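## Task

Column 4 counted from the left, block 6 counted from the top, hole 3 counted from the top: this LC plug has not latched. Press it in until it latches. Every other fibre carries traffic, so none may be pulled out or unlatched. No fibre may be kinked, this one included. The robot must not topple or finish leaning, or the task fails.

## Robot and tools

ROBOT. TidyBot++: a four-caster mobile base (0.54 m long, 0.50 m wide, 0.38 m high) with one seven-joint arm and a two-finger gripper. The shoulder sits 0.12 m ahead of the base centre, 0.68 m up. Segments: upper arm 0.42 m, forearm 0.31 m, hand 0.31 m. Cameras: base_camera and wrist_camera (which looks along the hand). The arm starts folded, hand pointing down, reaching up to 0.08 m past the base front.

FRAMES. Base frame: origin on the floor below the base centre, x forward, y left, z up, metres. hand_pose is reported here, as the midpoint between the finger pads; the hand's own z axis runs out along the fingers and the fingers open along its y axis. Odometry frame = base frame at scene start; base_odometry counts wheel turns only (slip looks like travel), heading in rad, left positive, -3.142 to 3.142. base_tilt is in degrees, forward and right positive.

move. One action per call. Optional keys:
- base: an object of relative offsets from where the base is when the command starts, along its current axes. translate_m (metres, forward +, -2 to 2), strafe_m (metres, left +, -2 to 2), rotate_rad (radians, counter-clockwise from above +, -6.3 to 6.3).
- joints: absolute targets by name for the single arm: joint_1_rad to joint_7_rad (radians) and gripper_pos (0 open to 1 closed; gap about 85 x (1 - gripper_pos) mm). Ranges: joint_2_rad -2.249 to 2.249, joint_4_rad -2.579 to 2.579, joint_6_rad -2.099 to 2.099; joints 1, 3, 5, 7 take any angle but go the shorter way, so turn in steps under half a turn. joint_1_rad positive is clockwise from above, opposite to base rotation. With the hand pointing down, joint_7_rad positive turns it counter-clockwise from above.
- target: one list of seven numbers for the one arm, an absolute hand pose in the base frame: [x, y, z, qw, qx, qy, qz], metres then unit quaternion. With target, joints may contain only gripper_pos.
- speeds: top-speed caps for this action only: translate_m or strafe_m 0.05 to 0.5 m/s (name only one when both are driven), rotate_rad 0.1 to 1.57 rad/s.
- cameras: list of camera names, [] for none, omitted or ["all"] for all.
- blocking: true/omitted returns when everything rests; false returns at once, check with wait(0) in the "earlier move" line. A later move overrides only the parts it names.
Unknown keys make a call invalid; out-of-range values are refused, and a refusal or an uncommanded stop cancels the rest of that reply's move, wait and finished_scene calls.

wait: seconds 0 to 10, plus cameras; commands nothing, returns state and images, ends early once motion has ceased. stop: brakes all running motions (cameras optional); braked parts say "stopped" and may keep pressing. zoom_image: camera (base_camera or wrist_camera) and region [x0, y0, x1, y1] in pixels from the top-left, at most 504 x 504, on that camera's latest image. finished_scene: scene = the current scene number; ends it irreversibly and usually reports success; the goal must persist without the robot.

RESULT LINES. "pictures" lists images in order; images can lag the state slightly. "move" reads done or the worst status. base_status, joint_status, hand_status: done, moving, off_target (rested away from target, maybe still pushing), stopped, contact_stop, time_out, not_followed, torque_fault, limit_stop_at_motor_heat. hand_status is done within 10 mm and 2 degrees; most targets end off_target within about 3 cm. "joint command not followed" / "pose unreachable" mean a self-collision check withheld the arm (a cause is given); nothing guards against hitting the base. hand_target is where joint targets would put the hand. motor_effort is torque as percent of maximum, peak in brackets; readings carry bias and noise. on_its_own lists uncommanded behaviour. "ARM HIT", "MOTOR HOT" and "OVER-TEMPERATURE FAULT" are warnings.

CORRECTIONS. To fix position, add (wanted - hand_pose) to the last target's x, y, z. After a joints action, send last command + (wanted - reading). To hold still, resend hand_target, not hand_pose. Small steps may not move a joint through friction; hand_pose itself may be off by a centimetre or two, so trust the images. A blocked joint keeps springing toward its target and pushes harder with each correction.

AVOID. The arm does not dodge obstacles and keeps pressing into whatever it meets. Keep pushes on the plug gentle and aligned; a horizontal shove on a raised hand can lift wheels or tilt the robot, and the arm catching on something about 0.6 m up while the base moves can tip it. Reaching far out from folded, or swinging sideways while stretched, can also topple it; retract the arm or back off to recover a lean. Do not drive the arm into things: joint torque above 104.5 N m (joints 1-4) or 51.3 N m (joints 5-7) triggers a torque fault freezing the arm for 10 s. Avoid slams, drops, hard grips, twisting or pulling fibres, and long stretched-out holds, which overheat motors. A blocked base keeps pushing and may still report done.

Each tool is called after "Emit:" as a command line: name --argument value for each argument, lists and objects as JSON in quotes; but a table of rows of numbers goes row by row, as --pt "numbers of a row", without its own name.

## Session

Emit:
move --cameras '["all"]'

Scene clock: 0.00 s.
base_odometry: x=+0.000 y=+0.000 heading=+0.000
base_tilt: forward=+0.4 right=+0.1
base_status: not commanded
joint_positions: joint_1_rad=-0.046 joint_2_rad=-0.341 joint_3_rad=+3.180 joint_4_rad=-2.548 joint_5_rad=-0.048 joint_6_rad=-0.863 joint_7_rad=+1.575 gripper_pos=+0.000
joint_status: not commanded
motor_effort: joint_1_rad=+0 joint_2_rad=-1 joint_3_rad=+1 joint_4_rad=+12 joint_5_rad=+0 joint_6_rad=+0 joint_7_rad=+0
hand_pose: x=+0.2534 y=+0.0153 z=+0.5814 quat_wxyz=(-0.025, +0.999, -0.009, +0.035) (m; base frame)
hand_target: x=+0.2534 y=+0.0153 z=+0.5814 quat_wxyz=(-0.025, +0.999, -0.009, +0.035) (m; base frame)
hand_status: not commanded
pictures: base_camera, wrist_camera
Images, in order (width x height): base_camera 644x364, wrist_camera 644x476.

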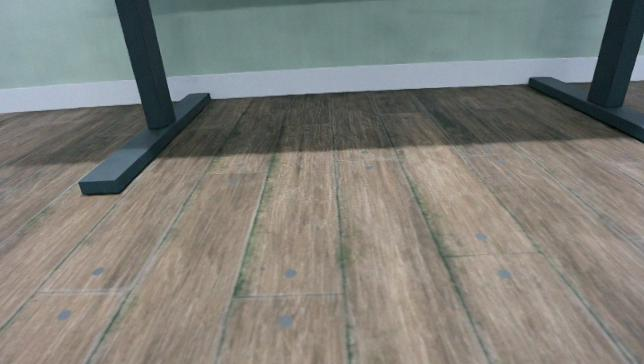

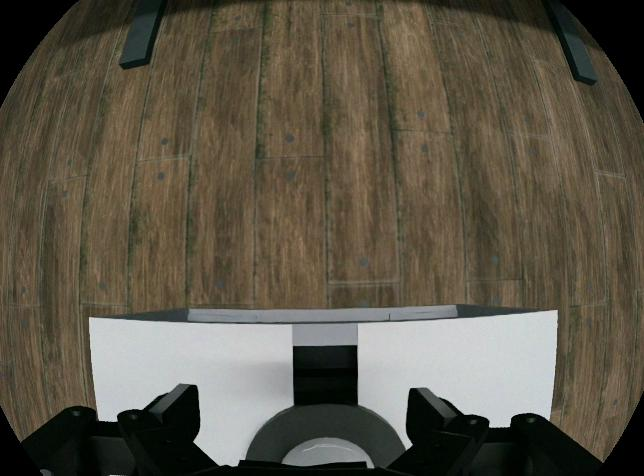

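Emit:
move --base '{"translate_m": -0.2}' --joints '{"joint_1_rad": 0, "joint_2_rad": -0.36, "joint_3_rad": 3.14, "joint_4_rad": -2.53, "joint_5_rad": 0, "joint_6_rad": 0.6, "joint_7_rad": 1.57, "gripper_pos": 0.8}' --cameras '["all"]'

Scene clock: 6.23 s.
move: done
base_odometry: x=-0.200 y=+0.000 heading=-0.001
base_tilt: forward=+0.4 right=+0.1
base_status: done
joint_positions: joint_1_rad=-0.024 joint_2_rad=-0.349 joint_3_rad=+3.164 joint_4_rad=-2.539 joint_5_rad=-0.048 joint_6_rad=+0.548 joint_7_rad=+1.575 gripper_pos=+0.800
joint_status: all done
motor_effort: joint_1_rad=+1(1) joint_2_rad=-6(7) joint_3_rad=+1(2) joint_4_rad=+18(18) joint_5_rad=+1(1) joint_6_rad=+8(8) joint_7_rad=+0(1)
hand_pose: x=+0.5418 y=-0.0065 z=+0.8722 quat_wxyz=(-0.007, +0.732, -0.024, +0.681) (m; base frame)
hand_target: x=+0.5416 y=+0.0021 z=+0.8985 quat_wxyz=(-0.001, +0.707, +0.000, +0.707) (m; base frame)
hand_status: not commanded
pictures: base_camera, wrist_camera
Images, in order (width x height): base_camera 644x364, wrist_camera 644x476.

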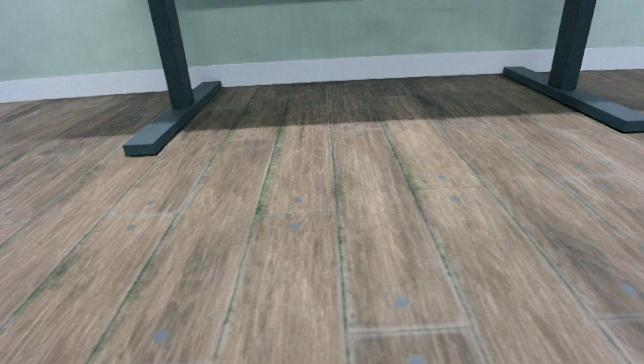

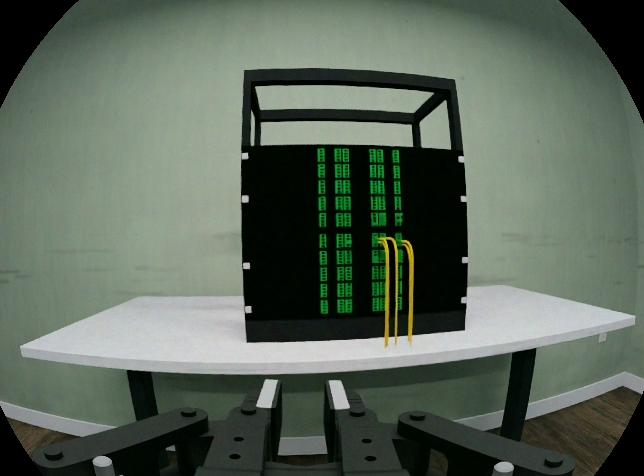

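Emit:
zoom_image --camera "wrist_camera" --region '[310, 205, 420, 285]'

Emit:
zoom_image --camera "wrist_camera" --region '[360, 225, 420, 265]'

Scaled by 4.582.

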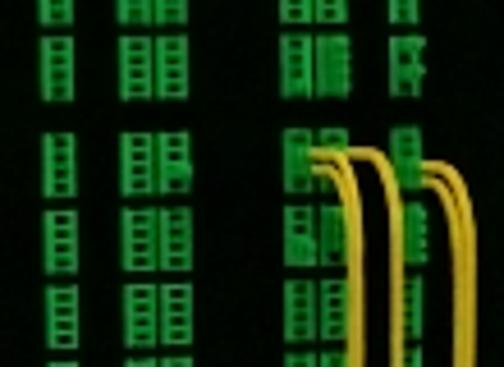

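Scaled by 8.400.

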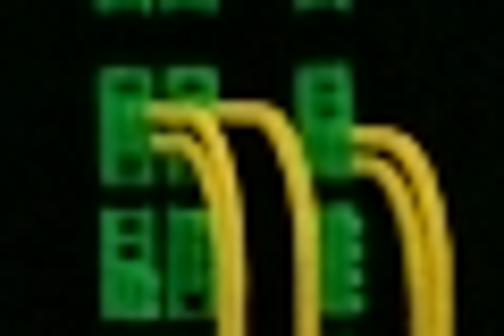

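Emit:
zoom_image --camera "wrist_camera" --region '[235, 140, 355, 240]'

Emit:
zoom_image --camera "wrist_camera" --region '[235, 240, 355, 340]'

Emit:
zoom_image --camera "wrist_camera" --region '[355, 140, 475, 240]'

Emit:
zoom_image --camera "wrist_camera" --region '[355, 240, 475, 340]'

Scaled by 4.200.

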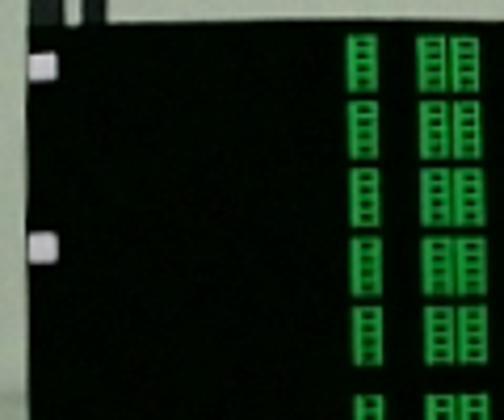

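Scaled by 4.200.

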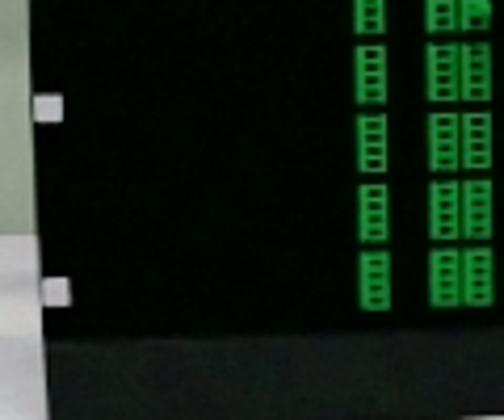

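Scaled by 4.200.

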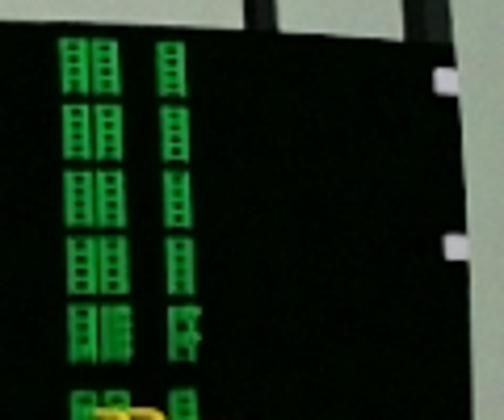

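Scaled by 4.200.

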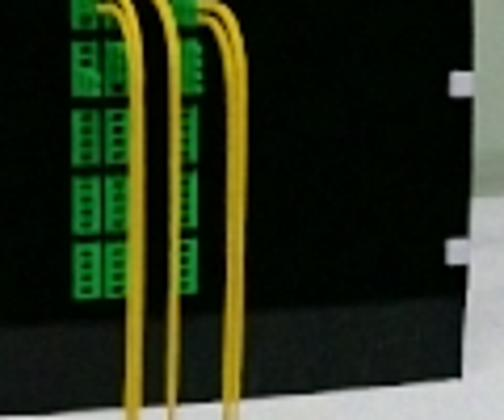

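Emit:
move --base '{"translate_m": 0.28, "strafe_m": -0.15, "rotate_rad": 0.08}' --joints '{"joint_1_rad": 0.024, "joint_3_rad": 3.14, "joint_5_rad": 0.0, "joint_6_rad": 0.66, "joint_2_rad": -0.37, "joint_4_rad": -2.52}' --cameras '["all"]'

Scene clock: 158.57 s.
move: done
base_odometry: x=+0.080 y=-0.150 heading=+0.079
base_tilt: forward=+0.4 right=+0.1
base_status: done
joint_positions: joint_1_rad=+0.005 joint_2_rad=-0.364 joint_3_rad=+3.157 joint_4_rad=-2.534 joint_5_rad=-0.048 joint_6_rad=+0.615 joint_7_rad=+1.575 gripper_pos=+0.800
joint_status: all done
motor_effort: joint_1_rad=+0(1) joint_2_rad=-6(9) joint_3_rad=+1(2) joint_4_rad=+18(20) joint_5_rad=+1(2) joint_6_rad=+8(9) joint_7_rad=-1(2)
hand_pose: x=+0.5400 y=-0.0170 z=+0.9026 quat_wxyz=(+0.002, +0.701, -0.031, +0.712) (m; base frame)
hand_target: x=+0.5401 y=-0.0080 z=+0.9271 quat_wxyz=(+0.008, +0.678, -0.008, +0.735) (m; base frame)
hand_status: not commanded
pictures: base_camera, wrist_camera
Images, in order (width x height): base_camera 644x364, wrist_camera 644x476.

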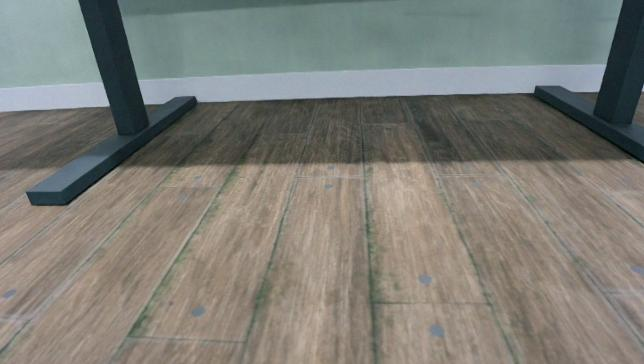

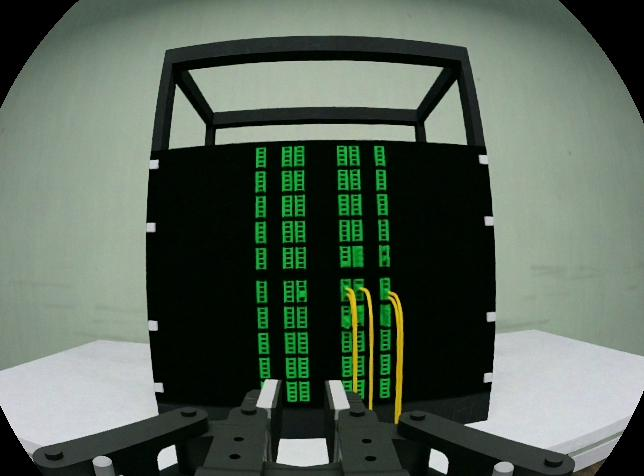

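Emit:
zoom_image --camera "wrist_camera" --region '[140, 145, 170, 175]'

Emit:
zoom_image --camera "wrist_camera" --region '[140, 370, 170, 400]'

Emit:
zoom_image --camera "wrist_camera" --region '[470, 145, 500, 175]'

Emit:
zoom_image --camera "wrist_camera" --region '[470, 365, 500, 395]'

Emit:
zoom_image --camera "wrist_camera" --region '[330, 240, 410, 330]'

Scaled by 16.800.

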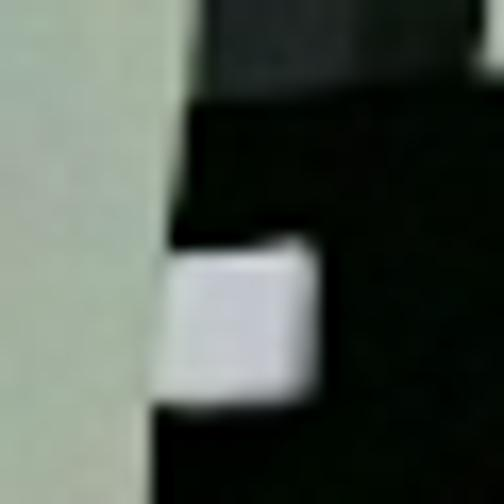

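Scaled by 16.800.

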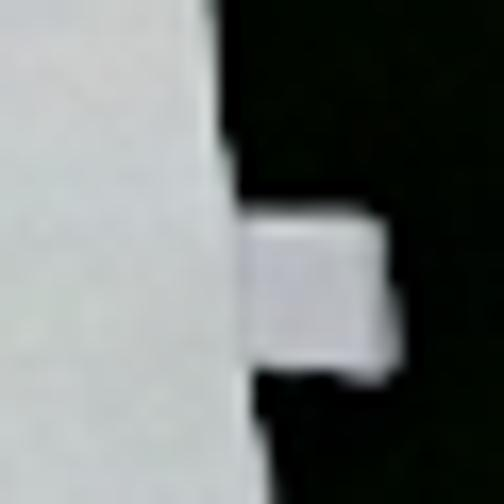

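Scaled by 16.800.

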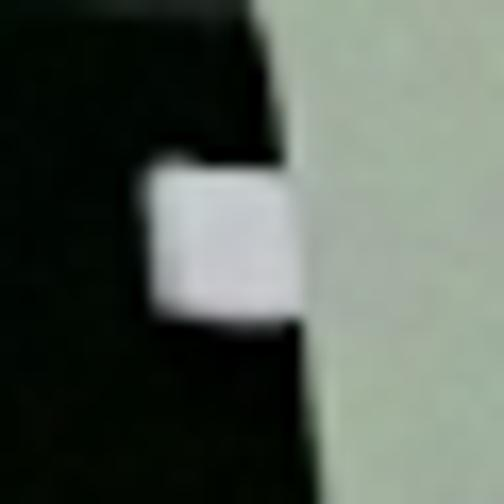

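Scaled by 16.800.

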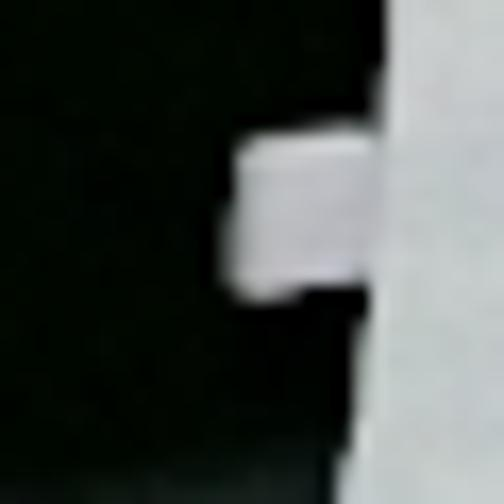

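Scaled by 5.600.

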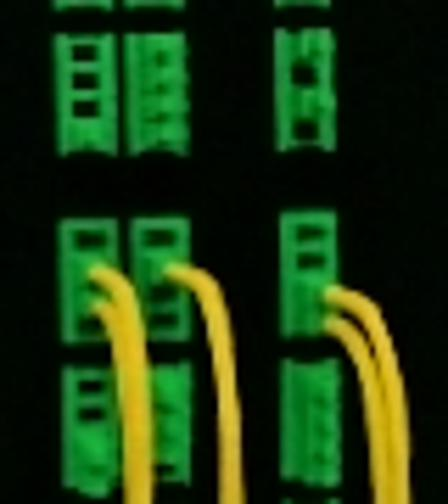

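Emit:
move --base '{"translate_m": 0.12}' --cameras '["wrist_camera"]'

Emit:
zoom_image --camera "wrist_camera" --region '[320, 260, 430, 350]'

Scene clock: 193.50 s.
move: done
base_odometry: x=+0.200 y=-0.141 heading=+0.079
base_tilt: forward=+0.4 right=+0.1
base_status: done
joint_positions: joint_1_rad=+0.005 joint_2_rad=-0.364 joint_3_rad=+3.157 joint_4_rad=-2.533 joint_5_rad=-0.048 joint_6_rad=+0.615 joint_7_rad=+1.575 gripper_pos=+0.800
joint_status: not commanded
motor_effort: joint_1_rad=+1(1) joint_2_rad=-6(9) joint_3_rad=+1(2) joint_4_rad=+18(19) joint_5_rad=+1(1) joint_6_rad=+8(9) joint_7_rad=-1(2)
hand_pose: x=+0.5400 y=-0.0170 z=+0.9033 quat_wxyz=(+0.002, +0.701, -0.031, +0.713) (m; base frame)
hand_target: x=+0.5401 y=-0.0080 z=+0.9271 quat_wxyz=(+0.008, +0.678, -0.008, +0.735) (m; base frame)
hand_status: not commanded
pictures: wrist_camera
Images, in order (width x height): wrist_camera 644x476.

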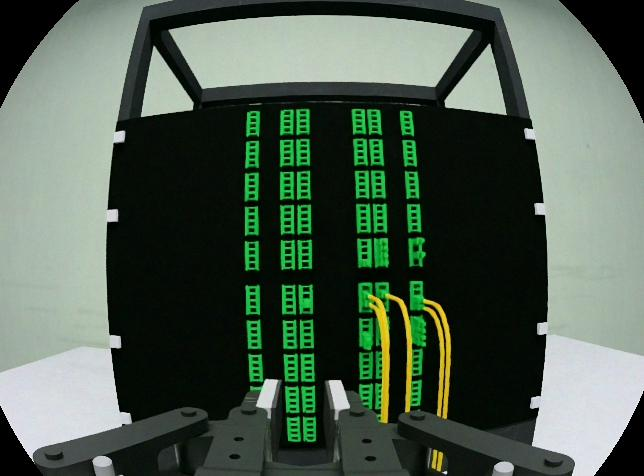

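Scaled by 4.582.

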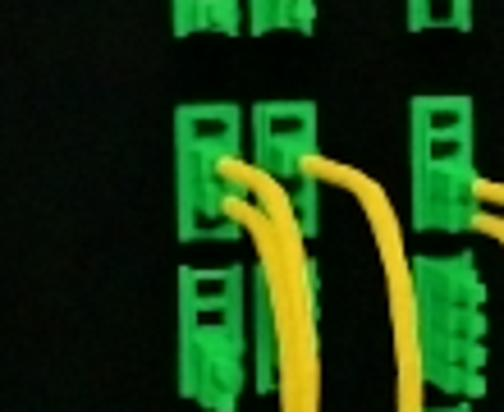

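Emit:
zoom_image --camera "wrist_camera" --region '[100, 200, 130, 230]'

Emit:
zoom_image --camera "wrist_camera" --region '[100, 325, 130, 355]'

Emit:
zoom_image --camera "wrist_camera" --region '[525, 195, 555, 225]'

Emit:
zoom_image --camera "wrist_camera" --region '[525, 315, 555, 345]'

Scaled by 16.800.

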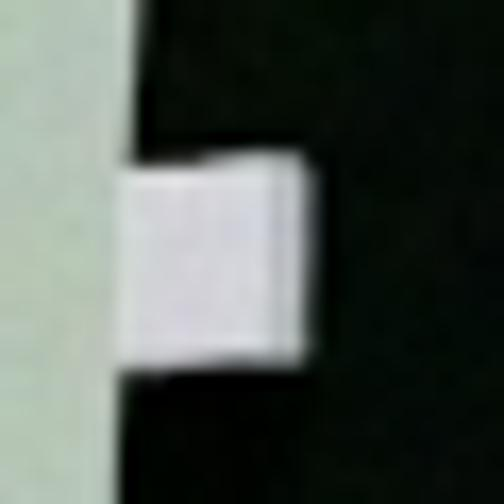

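Scaled by 16.800.

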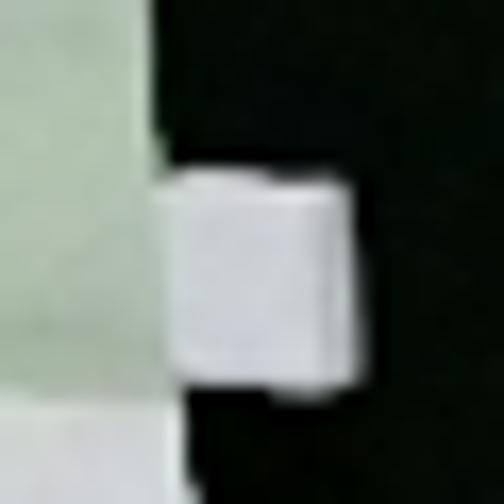

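Scaled by 16.800.

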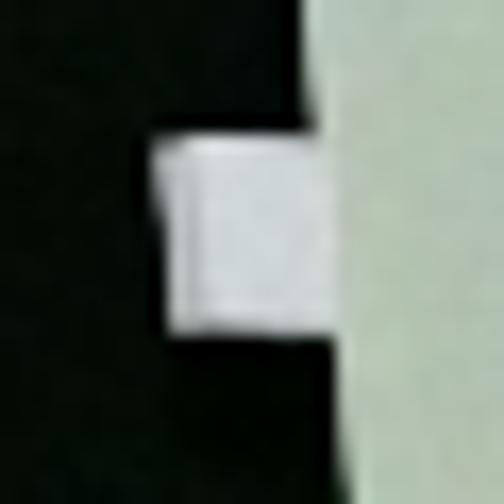

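Scaled by 16.800.

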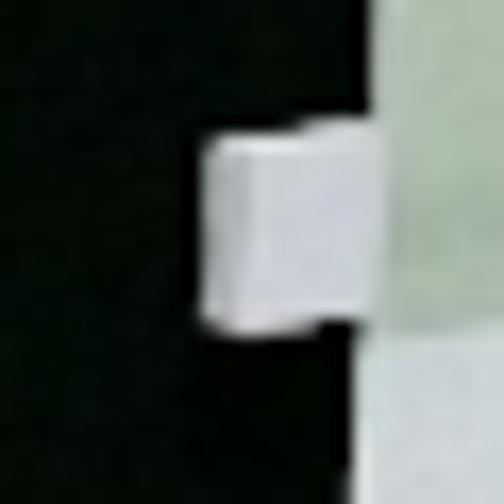

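Emit:
move --base '{"strafe_m": 0.327, "rotate_rad": -0.034}' --joints '{"joint_1_rad": 0.79, "joint_2_rad": -0.425, "joint_3_rad": 3.12, "joint_4_rad": -2.42, "joint_5_rad": 0.03, "joint_6_rad": 0.42, "joint_7_rad": -0.06, "gripper_pos": 0.8}' --cameras '[]'

Emit:
move --base '{"translate_m": 0.13}' --cameras '["all"]'

Scene clock: 250.20 s.
move: done
base_odometry: x=+0.174 y=+0.185 heading=+0.045
base_tilt: forward=+0.4 right=+0.1
base_status: done
joint_positions: joint_1_rad=+0.767 joint_2_rad=-0.407 joint_3_rad=+3.143 joint_4_rad=-2.441 joint_5_rad=-0.031 joint_6_rad=+0.461 joint_7_rad=+0.022 gripper_pos=+0.800
joint_status: all done
motor_effort: joint_1_rad=+1(2) joint_2_rad=-6(8) joint_3_rad=+1(3) joint_4_rad=+19(20) joint_5_rad=+1(2) joint_6_rad=+8(9) joint_7_rad=+0(2)
hand_pose: x=+0.4232 y=-0.2981 z=+0.9270 quat_wxyz=(-0.273, +0.270, -0.654, +0.651) (m; base frame)
hand_target: x=+0.4285 y=-0.2900 z=+0.9342 quat_wxyz=(-0.287, +0.272, -0.654, +0.645) (m; base frame)
hand_status: not commanded
pictures: none
No camera images: "cameras" was empty.

Scene clock: 251.57 s.
move: done
base_odometry: x=+0.304 y=+0.191 heading=+0.045
base_tilt: forward=+0.4 right=+0.1
base_status: done
joint_positions: joint_1_rad=+0.767 joint_2_rad=-0.412 joint_3_rad=+3.138 joint_4_rad=-2.438 joint_5_rad=-0.029 joint_6_rad=+0.459 joint_7_rad=+0.020 gripper_pos=+0.800
joint_status: not commanded
motor_effort: joint_1_rad=+0(1) joint_2_rad=-6(8) joint_3_rad=+1(2) joint_4_rad=+19(20) joint_5_rad=+1(2) joint_6_rad=+8(8) joint_7_rad=-1(1)
hand_pose: x=+0.4244 y=-0.2957 z=+0.9300 quat_wxyz=(-0.275, +0.272, -0.652, +0.653) (m; base frame)
hand_target: x=+0.4285 y=-0.2900 z=+0.9342 quat_wxyz=(-0.287, +0.272, -0.654, +0.645) (m; base frame)
hand_status: not commanded
pictures: base_camera, wrist_camera
Images, in order (width x height): base_camera 644x364, wrist_camera 644x476.

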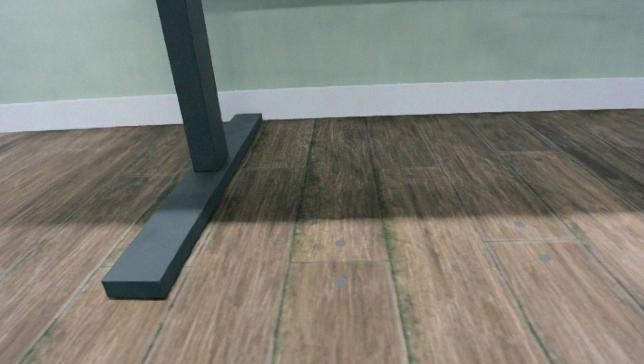

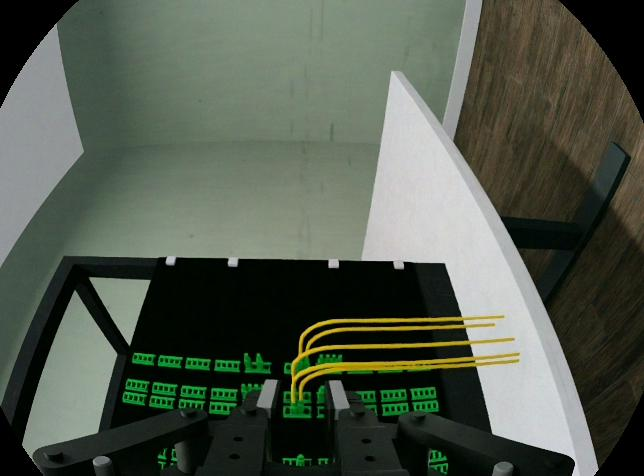

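Emit:
move --joints '{"joint_1_rad": 0.801, "joint_2_rad": -0.434, "joint_3_rad": 3.116, "joint_4_rad": -2.409, "joint_5_rad": 0.065, "joint_6_rad": 0.402, "joint_7_rad": -0.108, "gripper_pos": 0.8}' --cameras '["wrist_camera"]'

Emit:
zoom_image --camera "wrist_camera" --region '[240, 330, 360, 430]'

Scene clock: 262.30 s.
move: done
base_odometry: x=+0.304 y=+0.191 heading=+0.045
base_tilt: forward=+0.4 right=+0.1
base_status: not commanded
joint_positions: joint_1_rad=+0.779 joint_2_rad=-0.417 joint_3_rad=+3.137 joint_4_rad=-2.427 joint_5_rad=+0.011 joint_6_rad=+0.438 joint_7_rad=-0.036 gripper_pos=+0.800
joint_status: all done
motor_effort: joint_1_rad=+1(1) joint_2_rad=-5(6) joint_3_rad=+1(1) joint_4_rad=+19(20) joint_5_rad=+1(1) joint_6_rad=+8(8) joint_7_rad=+0(2)
hand_pose: x=+0.4251 y=-0.2952 z=+0.9326 quat_wxyz=(-0.283, +0.268, -0.655, +0.648) (m; base frame)
hand_target: x=+0.4288 y=-0.2883 z=+0.9387 quat_wxyz=(-0.293, +0.270, -0.655, +0.642) (m; base frame)
hand_status: not commanded
pictures: wrist_camera
Images, in order (width x height): wrist_camera 644x476.

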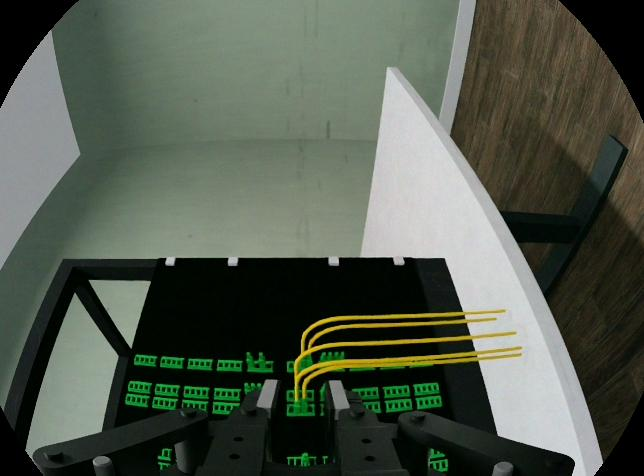

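Scaled by 4.200.

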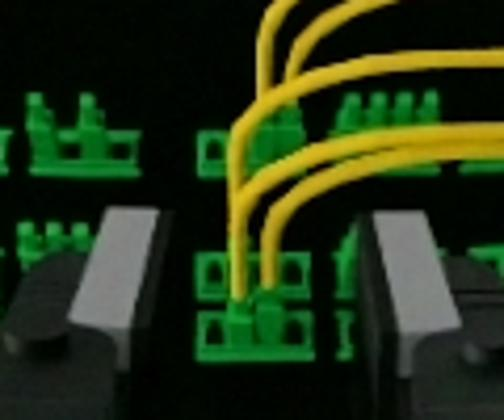

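Emit:
move --base '{"translate_m": 0.0345, "strafe_m": 0.036}' --speeds '{"translate_m": 0.2}' --cameras '[]'

Emit:
move --base '{"translate_m": 0.065, "strafe_m": -0.0626}' --speeds '{"translate_m": 0.15}' --cameras '["wrist_camera"]'

Emit:
zoom_image --camera "wrist_camera" --region '[240, 330, 360, 430]'

Scene clock: 293.10 s.
move: done
base_odometry: x=+0.337 y=+0.229 heading=+0.045
base_tilt: forward=+0.4 right=+0.1
base_status: done
joint_positions: joint_1_rad=+0.780 joint_2_rad=-0.418 joint_3_rad=+3.127 joint_4_rad=-2.427 joint_5_rad=+0.011 joint_6_rad=+0.438 joint_7_rad=-0.036 gripper_pos=+0.800
joint_status: not commanded
motor_effort: joint_1_rad=+0(1) joint_2_rad=-6(7) joint_3_rad=+1(3) joint_4_rad=+19(20) joint_5_rad=+1(1) joint_6_rad=+8(8) joint_7_rad=-1(1)
hand_pose: x=+0.4281 y=-0.2918 z=+0.9326 quat_wxyz=(-0.285, +0.272, -0.653, +0.647) (m; base frame)
hand_target: x=+0.4288 y=-0.2883 z=+0.9387 quat_wxyz=(-0.293, +0.270, -0.655, +0.642) (m; base frame)
hand_status: not commanded
pictures: none
No camera images: "cameras" was empty.

Scene clock: 294.37 s.
move: done
base_odometry: x=+0.405 y=+0.169 heading=+0.045
base_tilt: forward=+0.4 right=+0.1
base_status: done
joint_positions: joint_1_rad=+0.780 joint_2_rad=-0.427 joint_3_rad=+3.127 joint_4_rad=-2.426 joint_5_rad=+0.011 joint_6_rad=+0.437 joint_7_rad=-0.036 gripper_pos=+0.800
joint_status: not commanded
motor_effort: joint_1_rad=+1(1) joint_2_rad=-5(8) joint_3_rad=+1(2) joint_4_rad=+19(20) joint_5_rad=+0(1) joint_6_rad=+8(8) joint_7_rad=+0(1)
hand_pose: x=+0.4266 y=-0.2902 z=+0.9372 quat_wxyz=(-0.286, +0.271, -0.650, +0.650) (m; base frame)
hand_target: x=+0.4288 y=-0.2883 z=+0.9387 quat_wxyz=(-0.293, +0.270, -0.655, +0.642) (m; base frame)
hand_status: not commanded
pictures: wrist_camera
Images, in order (width x height): wrist_camera 644x476.

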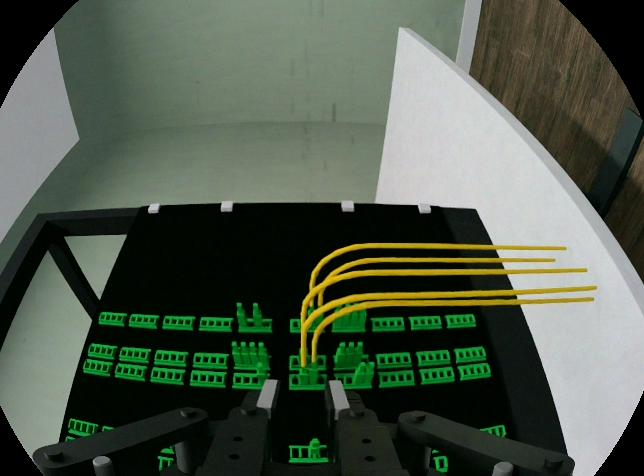

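Scaled by 4.200.

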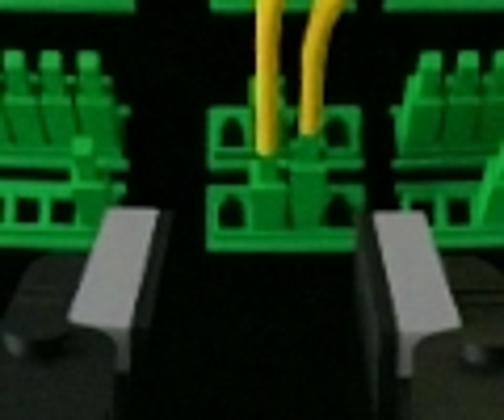

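Emit:
move --joints '{"joint_1_rad": 0.780, "joint_2_rad": -0.408, "joint_3_rad": 3.127, "joint_4_rad": -2.424, "joint_5_rad": 0.009, "joint_6_rad": 0.438, "joint_7_rad": -0.032, "gripper_pos": 0.8}' --cameras '[]'

Scene clock: 302.73 s.
move: done
base_odometry: x=+0.405 y=+0.169 heading=+0.045
base_tilt: forward=+0.4 right=+0.1
base_status: not commanded
joint_positions: joint_1_rad=+0.780 joint_2_rad=-0.419 joint_3_rad=+3.127 joint_4_rad=-2.426 joint_5_rad=+0.007 joint_6_rad=+0.438 joint_7_rad=-0.030 gripper_pos=+0.800
joint_status: all done
motor_effort: joint_1_rad=+1(1) joint_2_rad=-5(7) joint_3_rad=+1(2) joint_4_rad=+19(20) joint_5_rad=+1(2) joint_6_rad=+8(9) joint_7_rad=+0(2)
hand_pose: x=+0.4278 y=-0.2921 z=+0.9337 quat_wxyz=(-0.284, +0.272, -0.652, +0.648) (m; base frame)
hand_target: x=+0.4300 y=-0.2940 z=+0.9303 quat_wxyz=(-0.283, +0.273, -0.655, +0.645) (m; base frame)
hand_status: not commanded
pictures: none
No camera images: "cameras" was empty.

Emit:
move --joints '{"joint_1_rad": 0.780, "joint_2_rad": -0.419, "joint_3_rad": 3.127, "joint_4_rad": -2.426, "joint_5_rad": 0.007, "joint_6_rad": 0.438, "joint_7_rad": -0.030, "gripper_pos": 0.8}' --cameras '["wrist_camera"]'

Emit:
zoom_image --camera "wrist_camera" --region '[260, 340, 350, 415]'

Scene clock: 307.87 s.
move: done
base_odometry: x=+0.405 y=+0.169 heading=+0.045
base_tilt: forward=+0.4 right=+0.1
base_status: not commanded
joint_positions: joint_1_rad=+0.780 joint_2_rad=-0.419 joint_3_rad=+3.127 joint_4_rad=-2.426 joint_5_rad=+0.007 joint_6_rad=+0.438 joint_7_rad=-0.030 gripper_pos=+0.800
joint_status: all done
motor_effort: joint_1_rad=+0(1) joint_2_rad=-5(6) joint_3_rad=+1(2) joint_4_rad=+19(20) joint_5_rad=+1(1) joint_6_rad=+8(8) joint_7_rad=+0(2)
hand_pose: x=+0.4278 y=-0.2920 z=+0.9337 quat_wxyz=(-0.284, +0.272, -0.652, +0.648) (m; base frame)
hand_target: x=+0.4276 y=-0.2920 z=+0.9338 quat_wxyz=(-0.284, +0.272, -0.652, +0.648) (m; base frame)
hand_status: not commanded
pictures: wrist_camera
Images, in order (width x height): wrist_camera 644x476.

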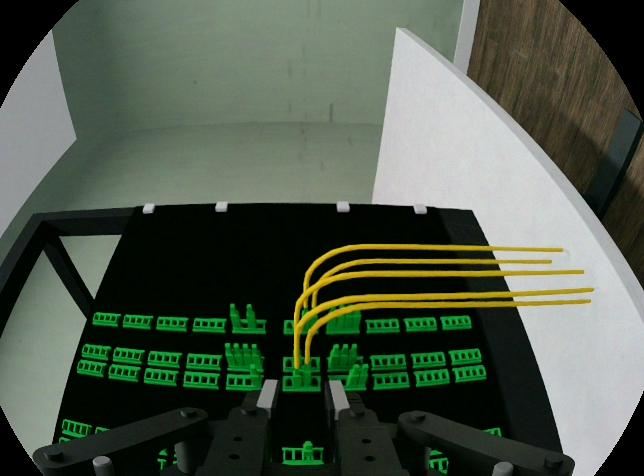

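Scaled by 5.600.

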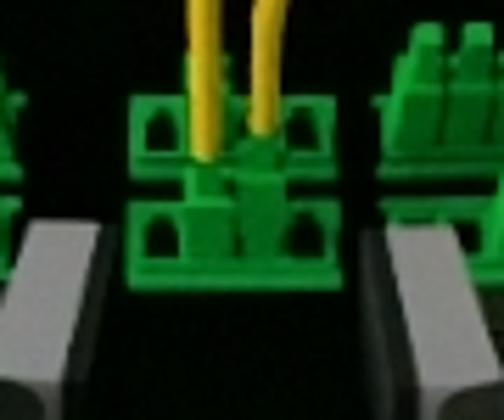

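Emit:
move --base '{"translate_m": 0.0468, "strafe_m": -0.0452}' --speeds '{"translate_m": 0.1}' --cameras '["wrist_camera"]'

Emit:
zoom_image --camera "wrist_camera" --region '[250, 340, 350, 440]'

Scene clock: 328.27 s.
move: done
base_odometry: x=+0.454 y=+0.126 heading=+0.045
base_tilt: forward=+0.4 right=+0.1
base_status: done
joint_positions: joint_1_rad=+0.780 joint_2_rad=-0.419 joint_3_rad=+3.127 joint_4_rad=-2.426 joint_5_rad=+0.007 joint_6_rad=+0.438 joint_7_rad=-0.030 gripper_pos=+0.800
joint_status: not commanded
motor_effort: joint_1_rad=+0(1) joint_2_rad=-5(8) joint_3_rad=+1(2) joint_4_rad=+19(20) joint_5_rad=+1(1) joint_6_rad=+8(8) joint_7_rad=+0(2)
hand_pose: x=+0.4277 y=-0.2920 z=+0.9339 quat_wxyz=(-0.284, +0.272, -0.652, +0.648) (m; base frame)
hand_target: x=+0.4276 y=-0.2920 z=+0.9338 quat_wxyz=(-0.284, +0.272, -0.652, +0.648) (m; base frame)
hand_status: not commanded
pictures: wrist_camera
Images, in order (width x height): wrist_camera 644x476.

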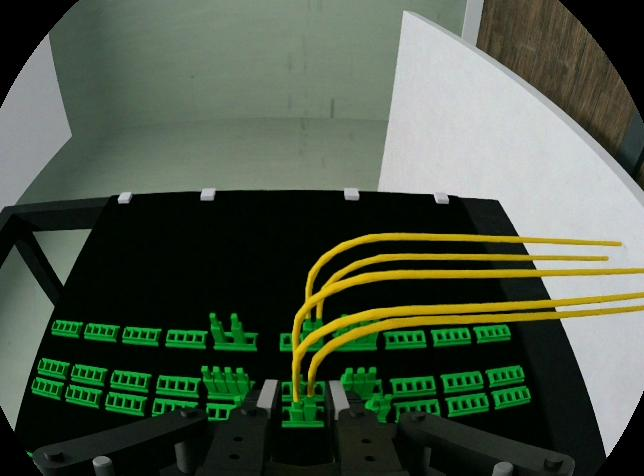

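Scaled by 5.040.

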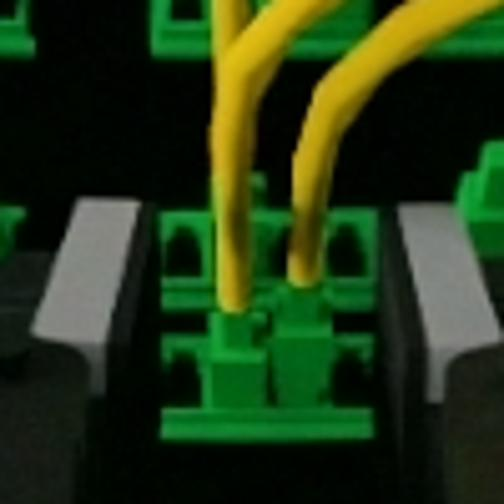

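Emit:
move --base '{"translate_m": 0.0101, "strafe_m": -0.0097}' --speeds '{"translate_m": 0.05}' --joints '{"gripper_pos": 0.84}' --cameras '["wrist_camera"]'

Emit:
zoom_image --camera "wrist_camera" --region '[255, 350, 345, 440]'

Scene clock: 350.90 s.
move: done
base_odometry: x=+0.464 y=+0.117 heading=+0.045
base_tilt: forward=+0.4 right=+0.1
base_status: done
joint_positions: joint_1_rad=+0.780 joint_2_rad=-0.419 joint_3_rad=+3.127 joint_4_rad=-2.426 joint_5_rad=+0.007 joint_6_rad=+0.438 joint_7_rad=-0.030 gripper_pos=+0.840
joint_status: all done
motor_effort: joint_1_rad=+1(1) joint_2_rad=-6(9) joint_3_rad=+1(2) joint_4_rad=+19(20) joint_5_rad=+1(1) joint_6_rad=+8(8) joint_7_rad=-1(1)
hand_pose: x=+0.4277 y=-0.2920 z=+0.9340 quat_wxyz=(-0.284, +0.272, -0.652, +0.648) (m; base frame)
hand_target: x=+0.4276 y=-0.2920 z=+0.9338 quat_wxyz=(-0.284, +0.272, -0.652, +0.648) (m; base frame)
hand_status: not commanded
pictures: wrist_camera
Images, in order (width x height): wrist_camera 644x476.

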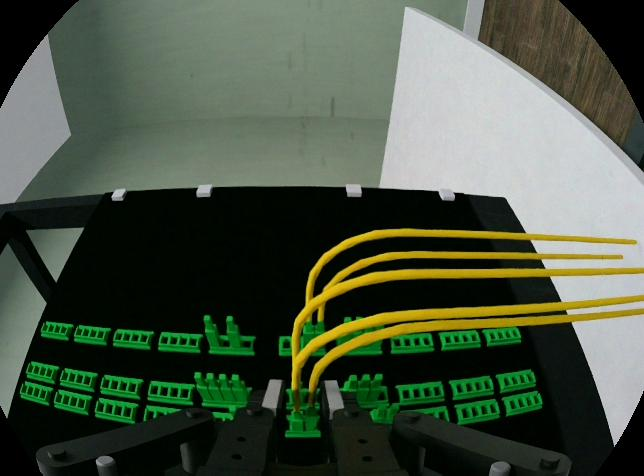

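Scaled by 5.600.

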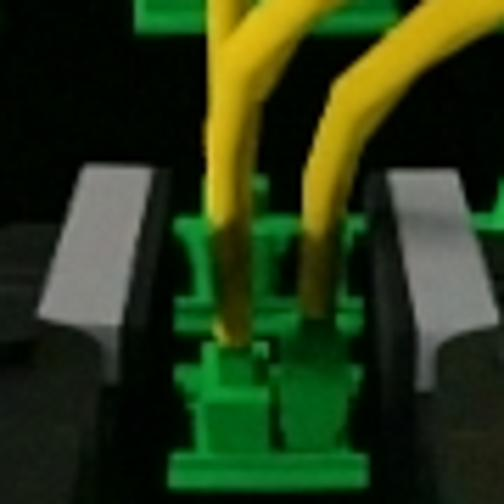

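Emit:
move --base '{"translate_m": 0.0141, "strafe_m": -0.0025}' --speeds '{"translate_m": 0.05}' --joints '{"joint_2_rad": -0.4065, "gripper_pos": 0.84}' --cameras '["wrist_camera"]'

Emit:
zoom_image --camera "wrist_camera" --region '[255, 350, 345, 440]'

Scene clock: 367.20 s.
move: done
base_odometry: x=+0.479 y=+0.115 heading=+0.045
base_tilt: forward=+0.4 right=+0.1
base_status: done
joint_positions: joint_1_rad=+0.780 joint_2_rad=-0.418 joint_3_rad=+3.127 joint_4_rad=-2.426 joint_5_rad=+0.007 joint_6_rad=+0.438 joint_7_rad=-0.030 gripper_pos=+0.840
joint_status: all done
motor_effort: joint_1_rad=+0(1) joint_2_rad=-5(7) joint_3_rad=+1(2) joint_4_rad=+19(20) joint_5_rad=+1(1) joint_6_rad=+8(8) joint_7_rad=+0(1)
hand_pose: x=+0.4280 y=-0.2922 z=+0.9333 quat_wxyz=(-0.283, +0.272, -0.653, +0.648) (m; base frame)
hand_target: x=+0.4299 y=-0.2942 z=+0.9285 quat_wxyz=(-0.282, +0.273, -0.656, +0.644) (m; base frame)
hand_status: not commanded
pictures: wrist_camera
Images, in order (width x height): wrist_camera 644x476.

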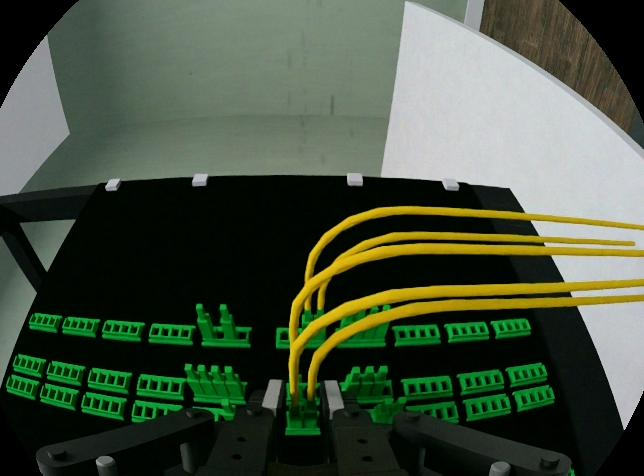

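Scaled by 5.600.

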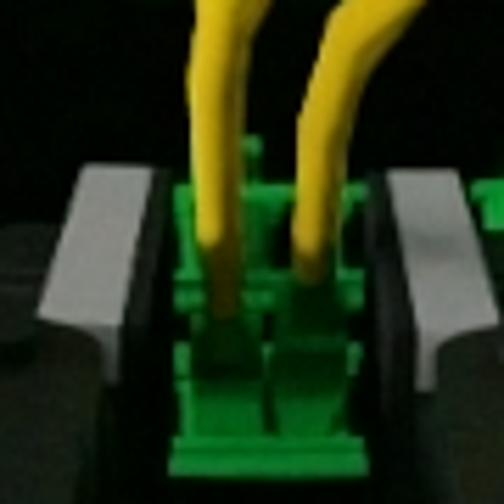

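Emit:
move --base '{"translate_m": 0.0034, "strafe_m": -0.0032}' --speeds '{"translate_m": 0.05}' --joints '{"joint_2_rad": -0.418, "gripper_pos": 0.86}' --cameras '["wrist_camera"]'

Emit:
zoom_image --camera "wrist_camera" --region '[255, 350, 345, 440]'

Scene clock: 372.33 s.
move: done
base_odometry: x=+0.482 y=+0.112 heading=+0.045
base_tilt: forward=+0.4 right=+0.1
base_status: done
joint_positions: joint_1_rad=+0.780 joint_2_rad=-0.418 joint_3_rad=+3.127 joint_4_rad=-2.426 joint_5_rad=+0.007 joint_6_rad=+0.438 joint_7_rad=-0.030 gripper_pos=+0.860
joint_status: all done
motor_effort: joint_1_rad=+0(1) joint_2_rad=-5(9) joint_3_rad=+1(2) joint_4_rad=+19(20) joint_5_rad=+1(1) joint_6_rad=+8(8) joint_7_rad=+1(1)
hand_pose: x=+0.4279 y=-0.2921 z=+0.9336 quat_wxyz=(-0.283, +0.272, -0.652, +0.648) (m; base frame)
hand_target: x=+0.4278 y=-0.2922 z=+0.9334 quat_wxyz=(-0.284, +0.272, -0.653, +0.648) (m; base frame)
hand_status: not commanded
pictures: wrist_camera
Images, in order (width x height): wrist_camera 644x476.

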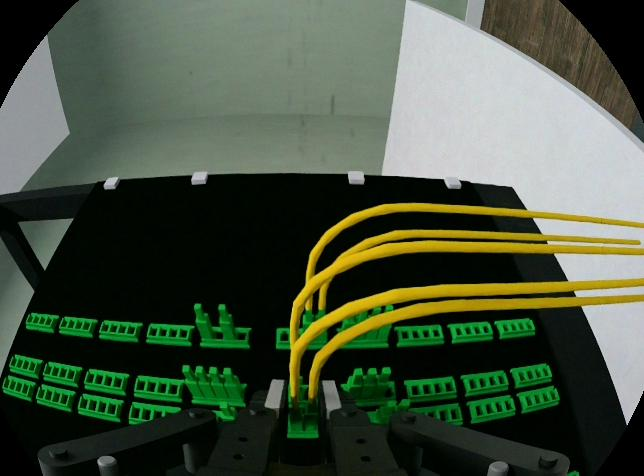

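Scaled by 5.600.

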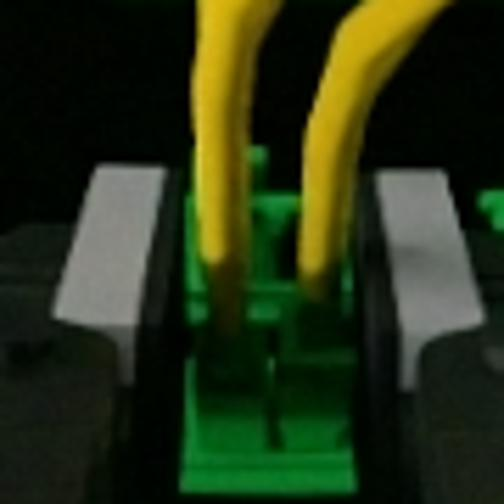

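Emit:
move --joints '{"gripper_pos": 0.89}' --cameras '["wrist_camera"]'

Emit:
zoom_image --camera "wrist_camera" --region '[255, 350, 345, 440]'

Scene clock: 377.67 s.
move: done
base_odometry: x=+0.482 y=+0.112 heading=+0.045
base_tilt: forward=+0.4 right=+0.1
base_status: not commanded
joint_positions: joint_1_rad=+0.780 joint_2_rad=-0.418 joint_3_rad=+3.127 joint_4_rad=-2.426 joint_5_rad=+0.007 joint_6_rad=+0.438 joint_7_rad=-0.030 gripper_pos=+0.887
joint_status: all done
motor_effort: joint_1_rad=+0(1) joint_2_rad=-5(5) joint_3_rad=+0(1) joint_4_rad=+20(21) joint_5_rad=+1(1) joint_6_rad=+8(9) joint_7_rad=-1(2)
hand_pose: x=+0.4279 y=-0.2921 z=+0.9336 quat_wxyz=(-0.283, +0.272, -0.652, +0.648) (m; base frame)
hand_target: x=+0.4278 y=-0.2922 z=+0.9334 quat_wxyz=(-0.284, +0.272, -0.653, +0.648) (m; base frame)
hand_status: not commanded
pictures: wrist_camera
Images, in order (width x height): wrist_camera 644x476.

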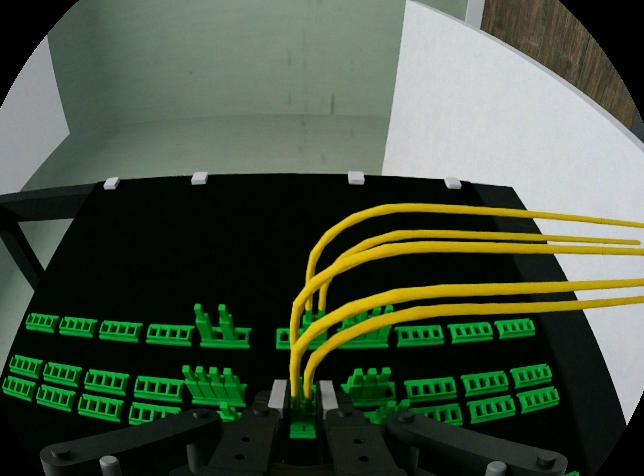

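Scaled by 5.600.

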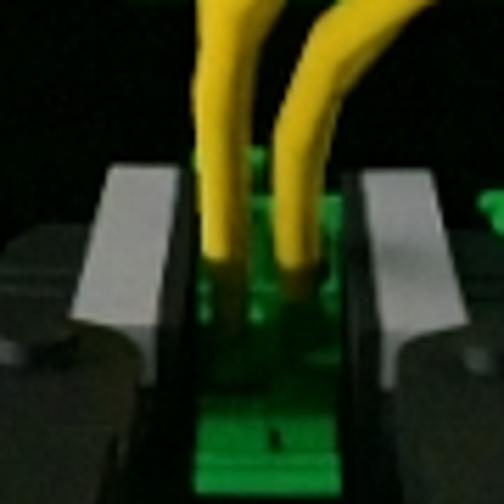

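Emit:
move --joints '{"gripper_pos": 0.86, "joint_2_rad": -0.4045}' --cameras '[]'

Emit:
move --joints '{"joint_2_rad": -0.417}' --cameras '["wrist_camera"]'

Emit:
zoom_image --camera "wrist_camera" --region '[255, 350, 345, 440]'

Scene clock: 383.97 s.
move: done
base_odometry: x=+0.482 y=+0.112 heading=+0.045
base_tilt: forward=+0.4 right=+0.1
base_status: not commanded
joint_positions: joint_1_rad=+0.780 joint_2_rad=-0.416 joint_3_rad=+3.127 joint_4_rad=-2.425 joint_5_rad=+0.007 joint_6_rad=+0.438 joint_7_rad=-0.030 gripper_pos=+0.860
joint_status: all done
motor_effort: joint_1_rad=+1(1) joint_2_rad=-4(6) joint_3_rad=+1(1) joint_4_rad=+18(20) joint_5_rad=+1(1) joint_6_rad=+7(8) joint_7_rad=-1(1)
hand_pose: x=+0.4283 y=-0.2925 z=+0.9328 quat_wxyz=(-0.283, +0.272, -0.653, +0.648) (m; base frame)
hand_target: x=+0.4302 y=-0.2946 z=+0.9276 quat_wxyz=(-0.282, +0.274, -0.657, +0.644) (m; base frame)
hand_status: not commanded
pictures: none
No camera images: "cameras" was empty.

Scene clock: 384.47 s.
move: done
base_odometry: x=+0.482 y=+0.112 heading=+0.045
base_tilt: forward=+0.4 right=+0.1
base_status: not commanded
joint_positions: joint_1_rad=+0.780 joint_2_rad=-0.417 joint_3_rad=+3.127 joint_4_rad=-2.425 joint_5_rad=+0.007 joint_6_rad=+0.438 joint_7_rad=-0.030 gripper_pos=+0.860
joint_status: all done
motor_effort: joint_1_rad=+1(1) joint_2_rad=-5(6) joint_3_rad=+1(2) joint_4_rad=+19(19) joint_5_rad=+1(1) joint_6_rad=+8(8) joint_7_rad=-1(1)
hand_pose: x=+0.4282 y=-0.2924 z=+0.9331 quat_wxyz=(-0.283, +0.272, -0.653, +0.648) (m; base frame)
hand_target: x=+0.4280 y=-0.2924 z=+0.9329 quat_wxyz=(-0.283, +0.272, -0.653, +0.648) (m; base frame)
hand_status: not commanded
pictures: wrist_camera
Images, in order (width x height): wrist_camera 644x476.

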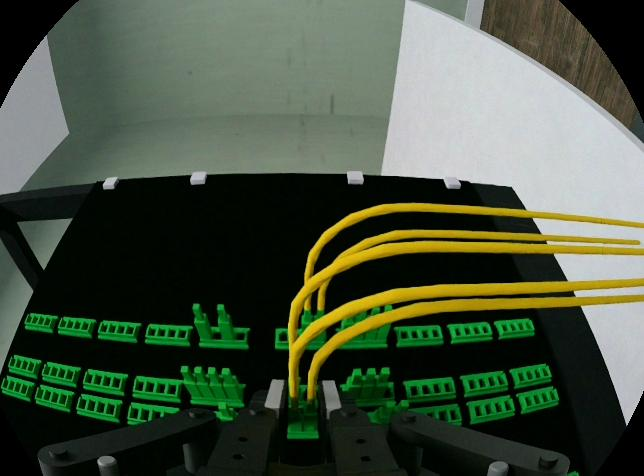

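Scaled by 5.600.

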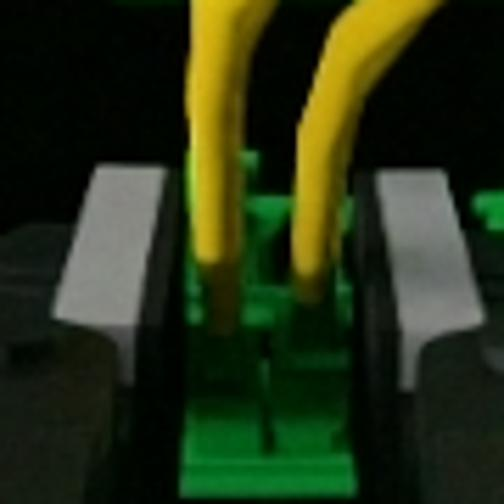

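Emit:
move --joints '{"gripper_pos": 0.89}' --cameras '["wrist_camera"]'

Emit:
zoom_image --camera "wrist_camera" --region '[255, 350, 345, 440]'

Scene clock: 403.63 s.
move: done
base_odometry: x=+0.482 y=+0.112 heading=+0.045
base_tilt: forward=+0.4 right=+0.1
base_status: not commanded
joint_positions: joint_1_rad=+0.780 joint_2_rad=-0.417 joint_3_rad=+3.127 joint_4_rad=-2.425 joint_5_rad=+0.007 joint_6_rad=+0.438 joint_7_rad=-0.030 gripper_pos=+0.887
joint_status: all done
motor_effort: joint_1_rad=+0(0) joint_2_rad=-4(5) joint_3_rad=+0(1) joint_4_rad=+20(20) joint_5_rad=+1(2) joint_6_rad=+8(8) joint_7_rad=-1(1)
hand_pose: x=+0.4281 y=-0.2924 z=+0.9335 quat_wxyz=(-0.283, +0.272, -0.652, +0.648) (m; base frame)
hand_target: x=+0.4280 y=-0.2924 z=+0.9329 quat_wxyz=(-0.283, +0.272, -0.653, +0.648) (m; base frame)
hand_status: not commanded
pictures: wrist_camera
Images, in order (width x height): wrist_camera 644x476.

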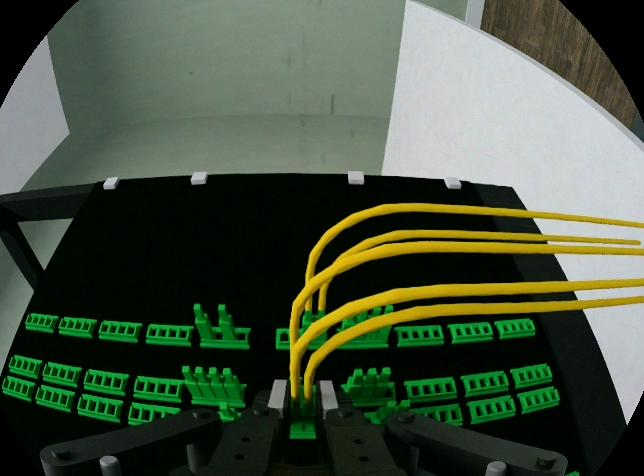

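Scaled by 5.600.

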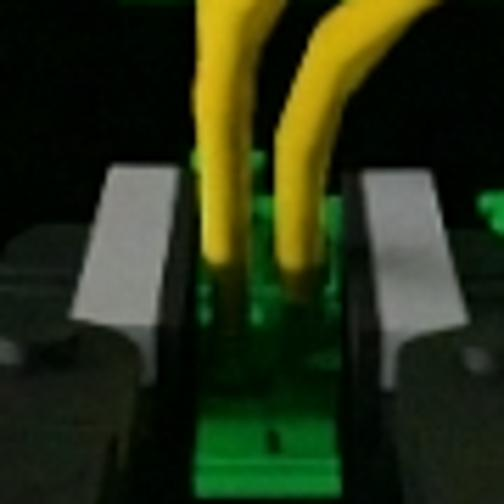

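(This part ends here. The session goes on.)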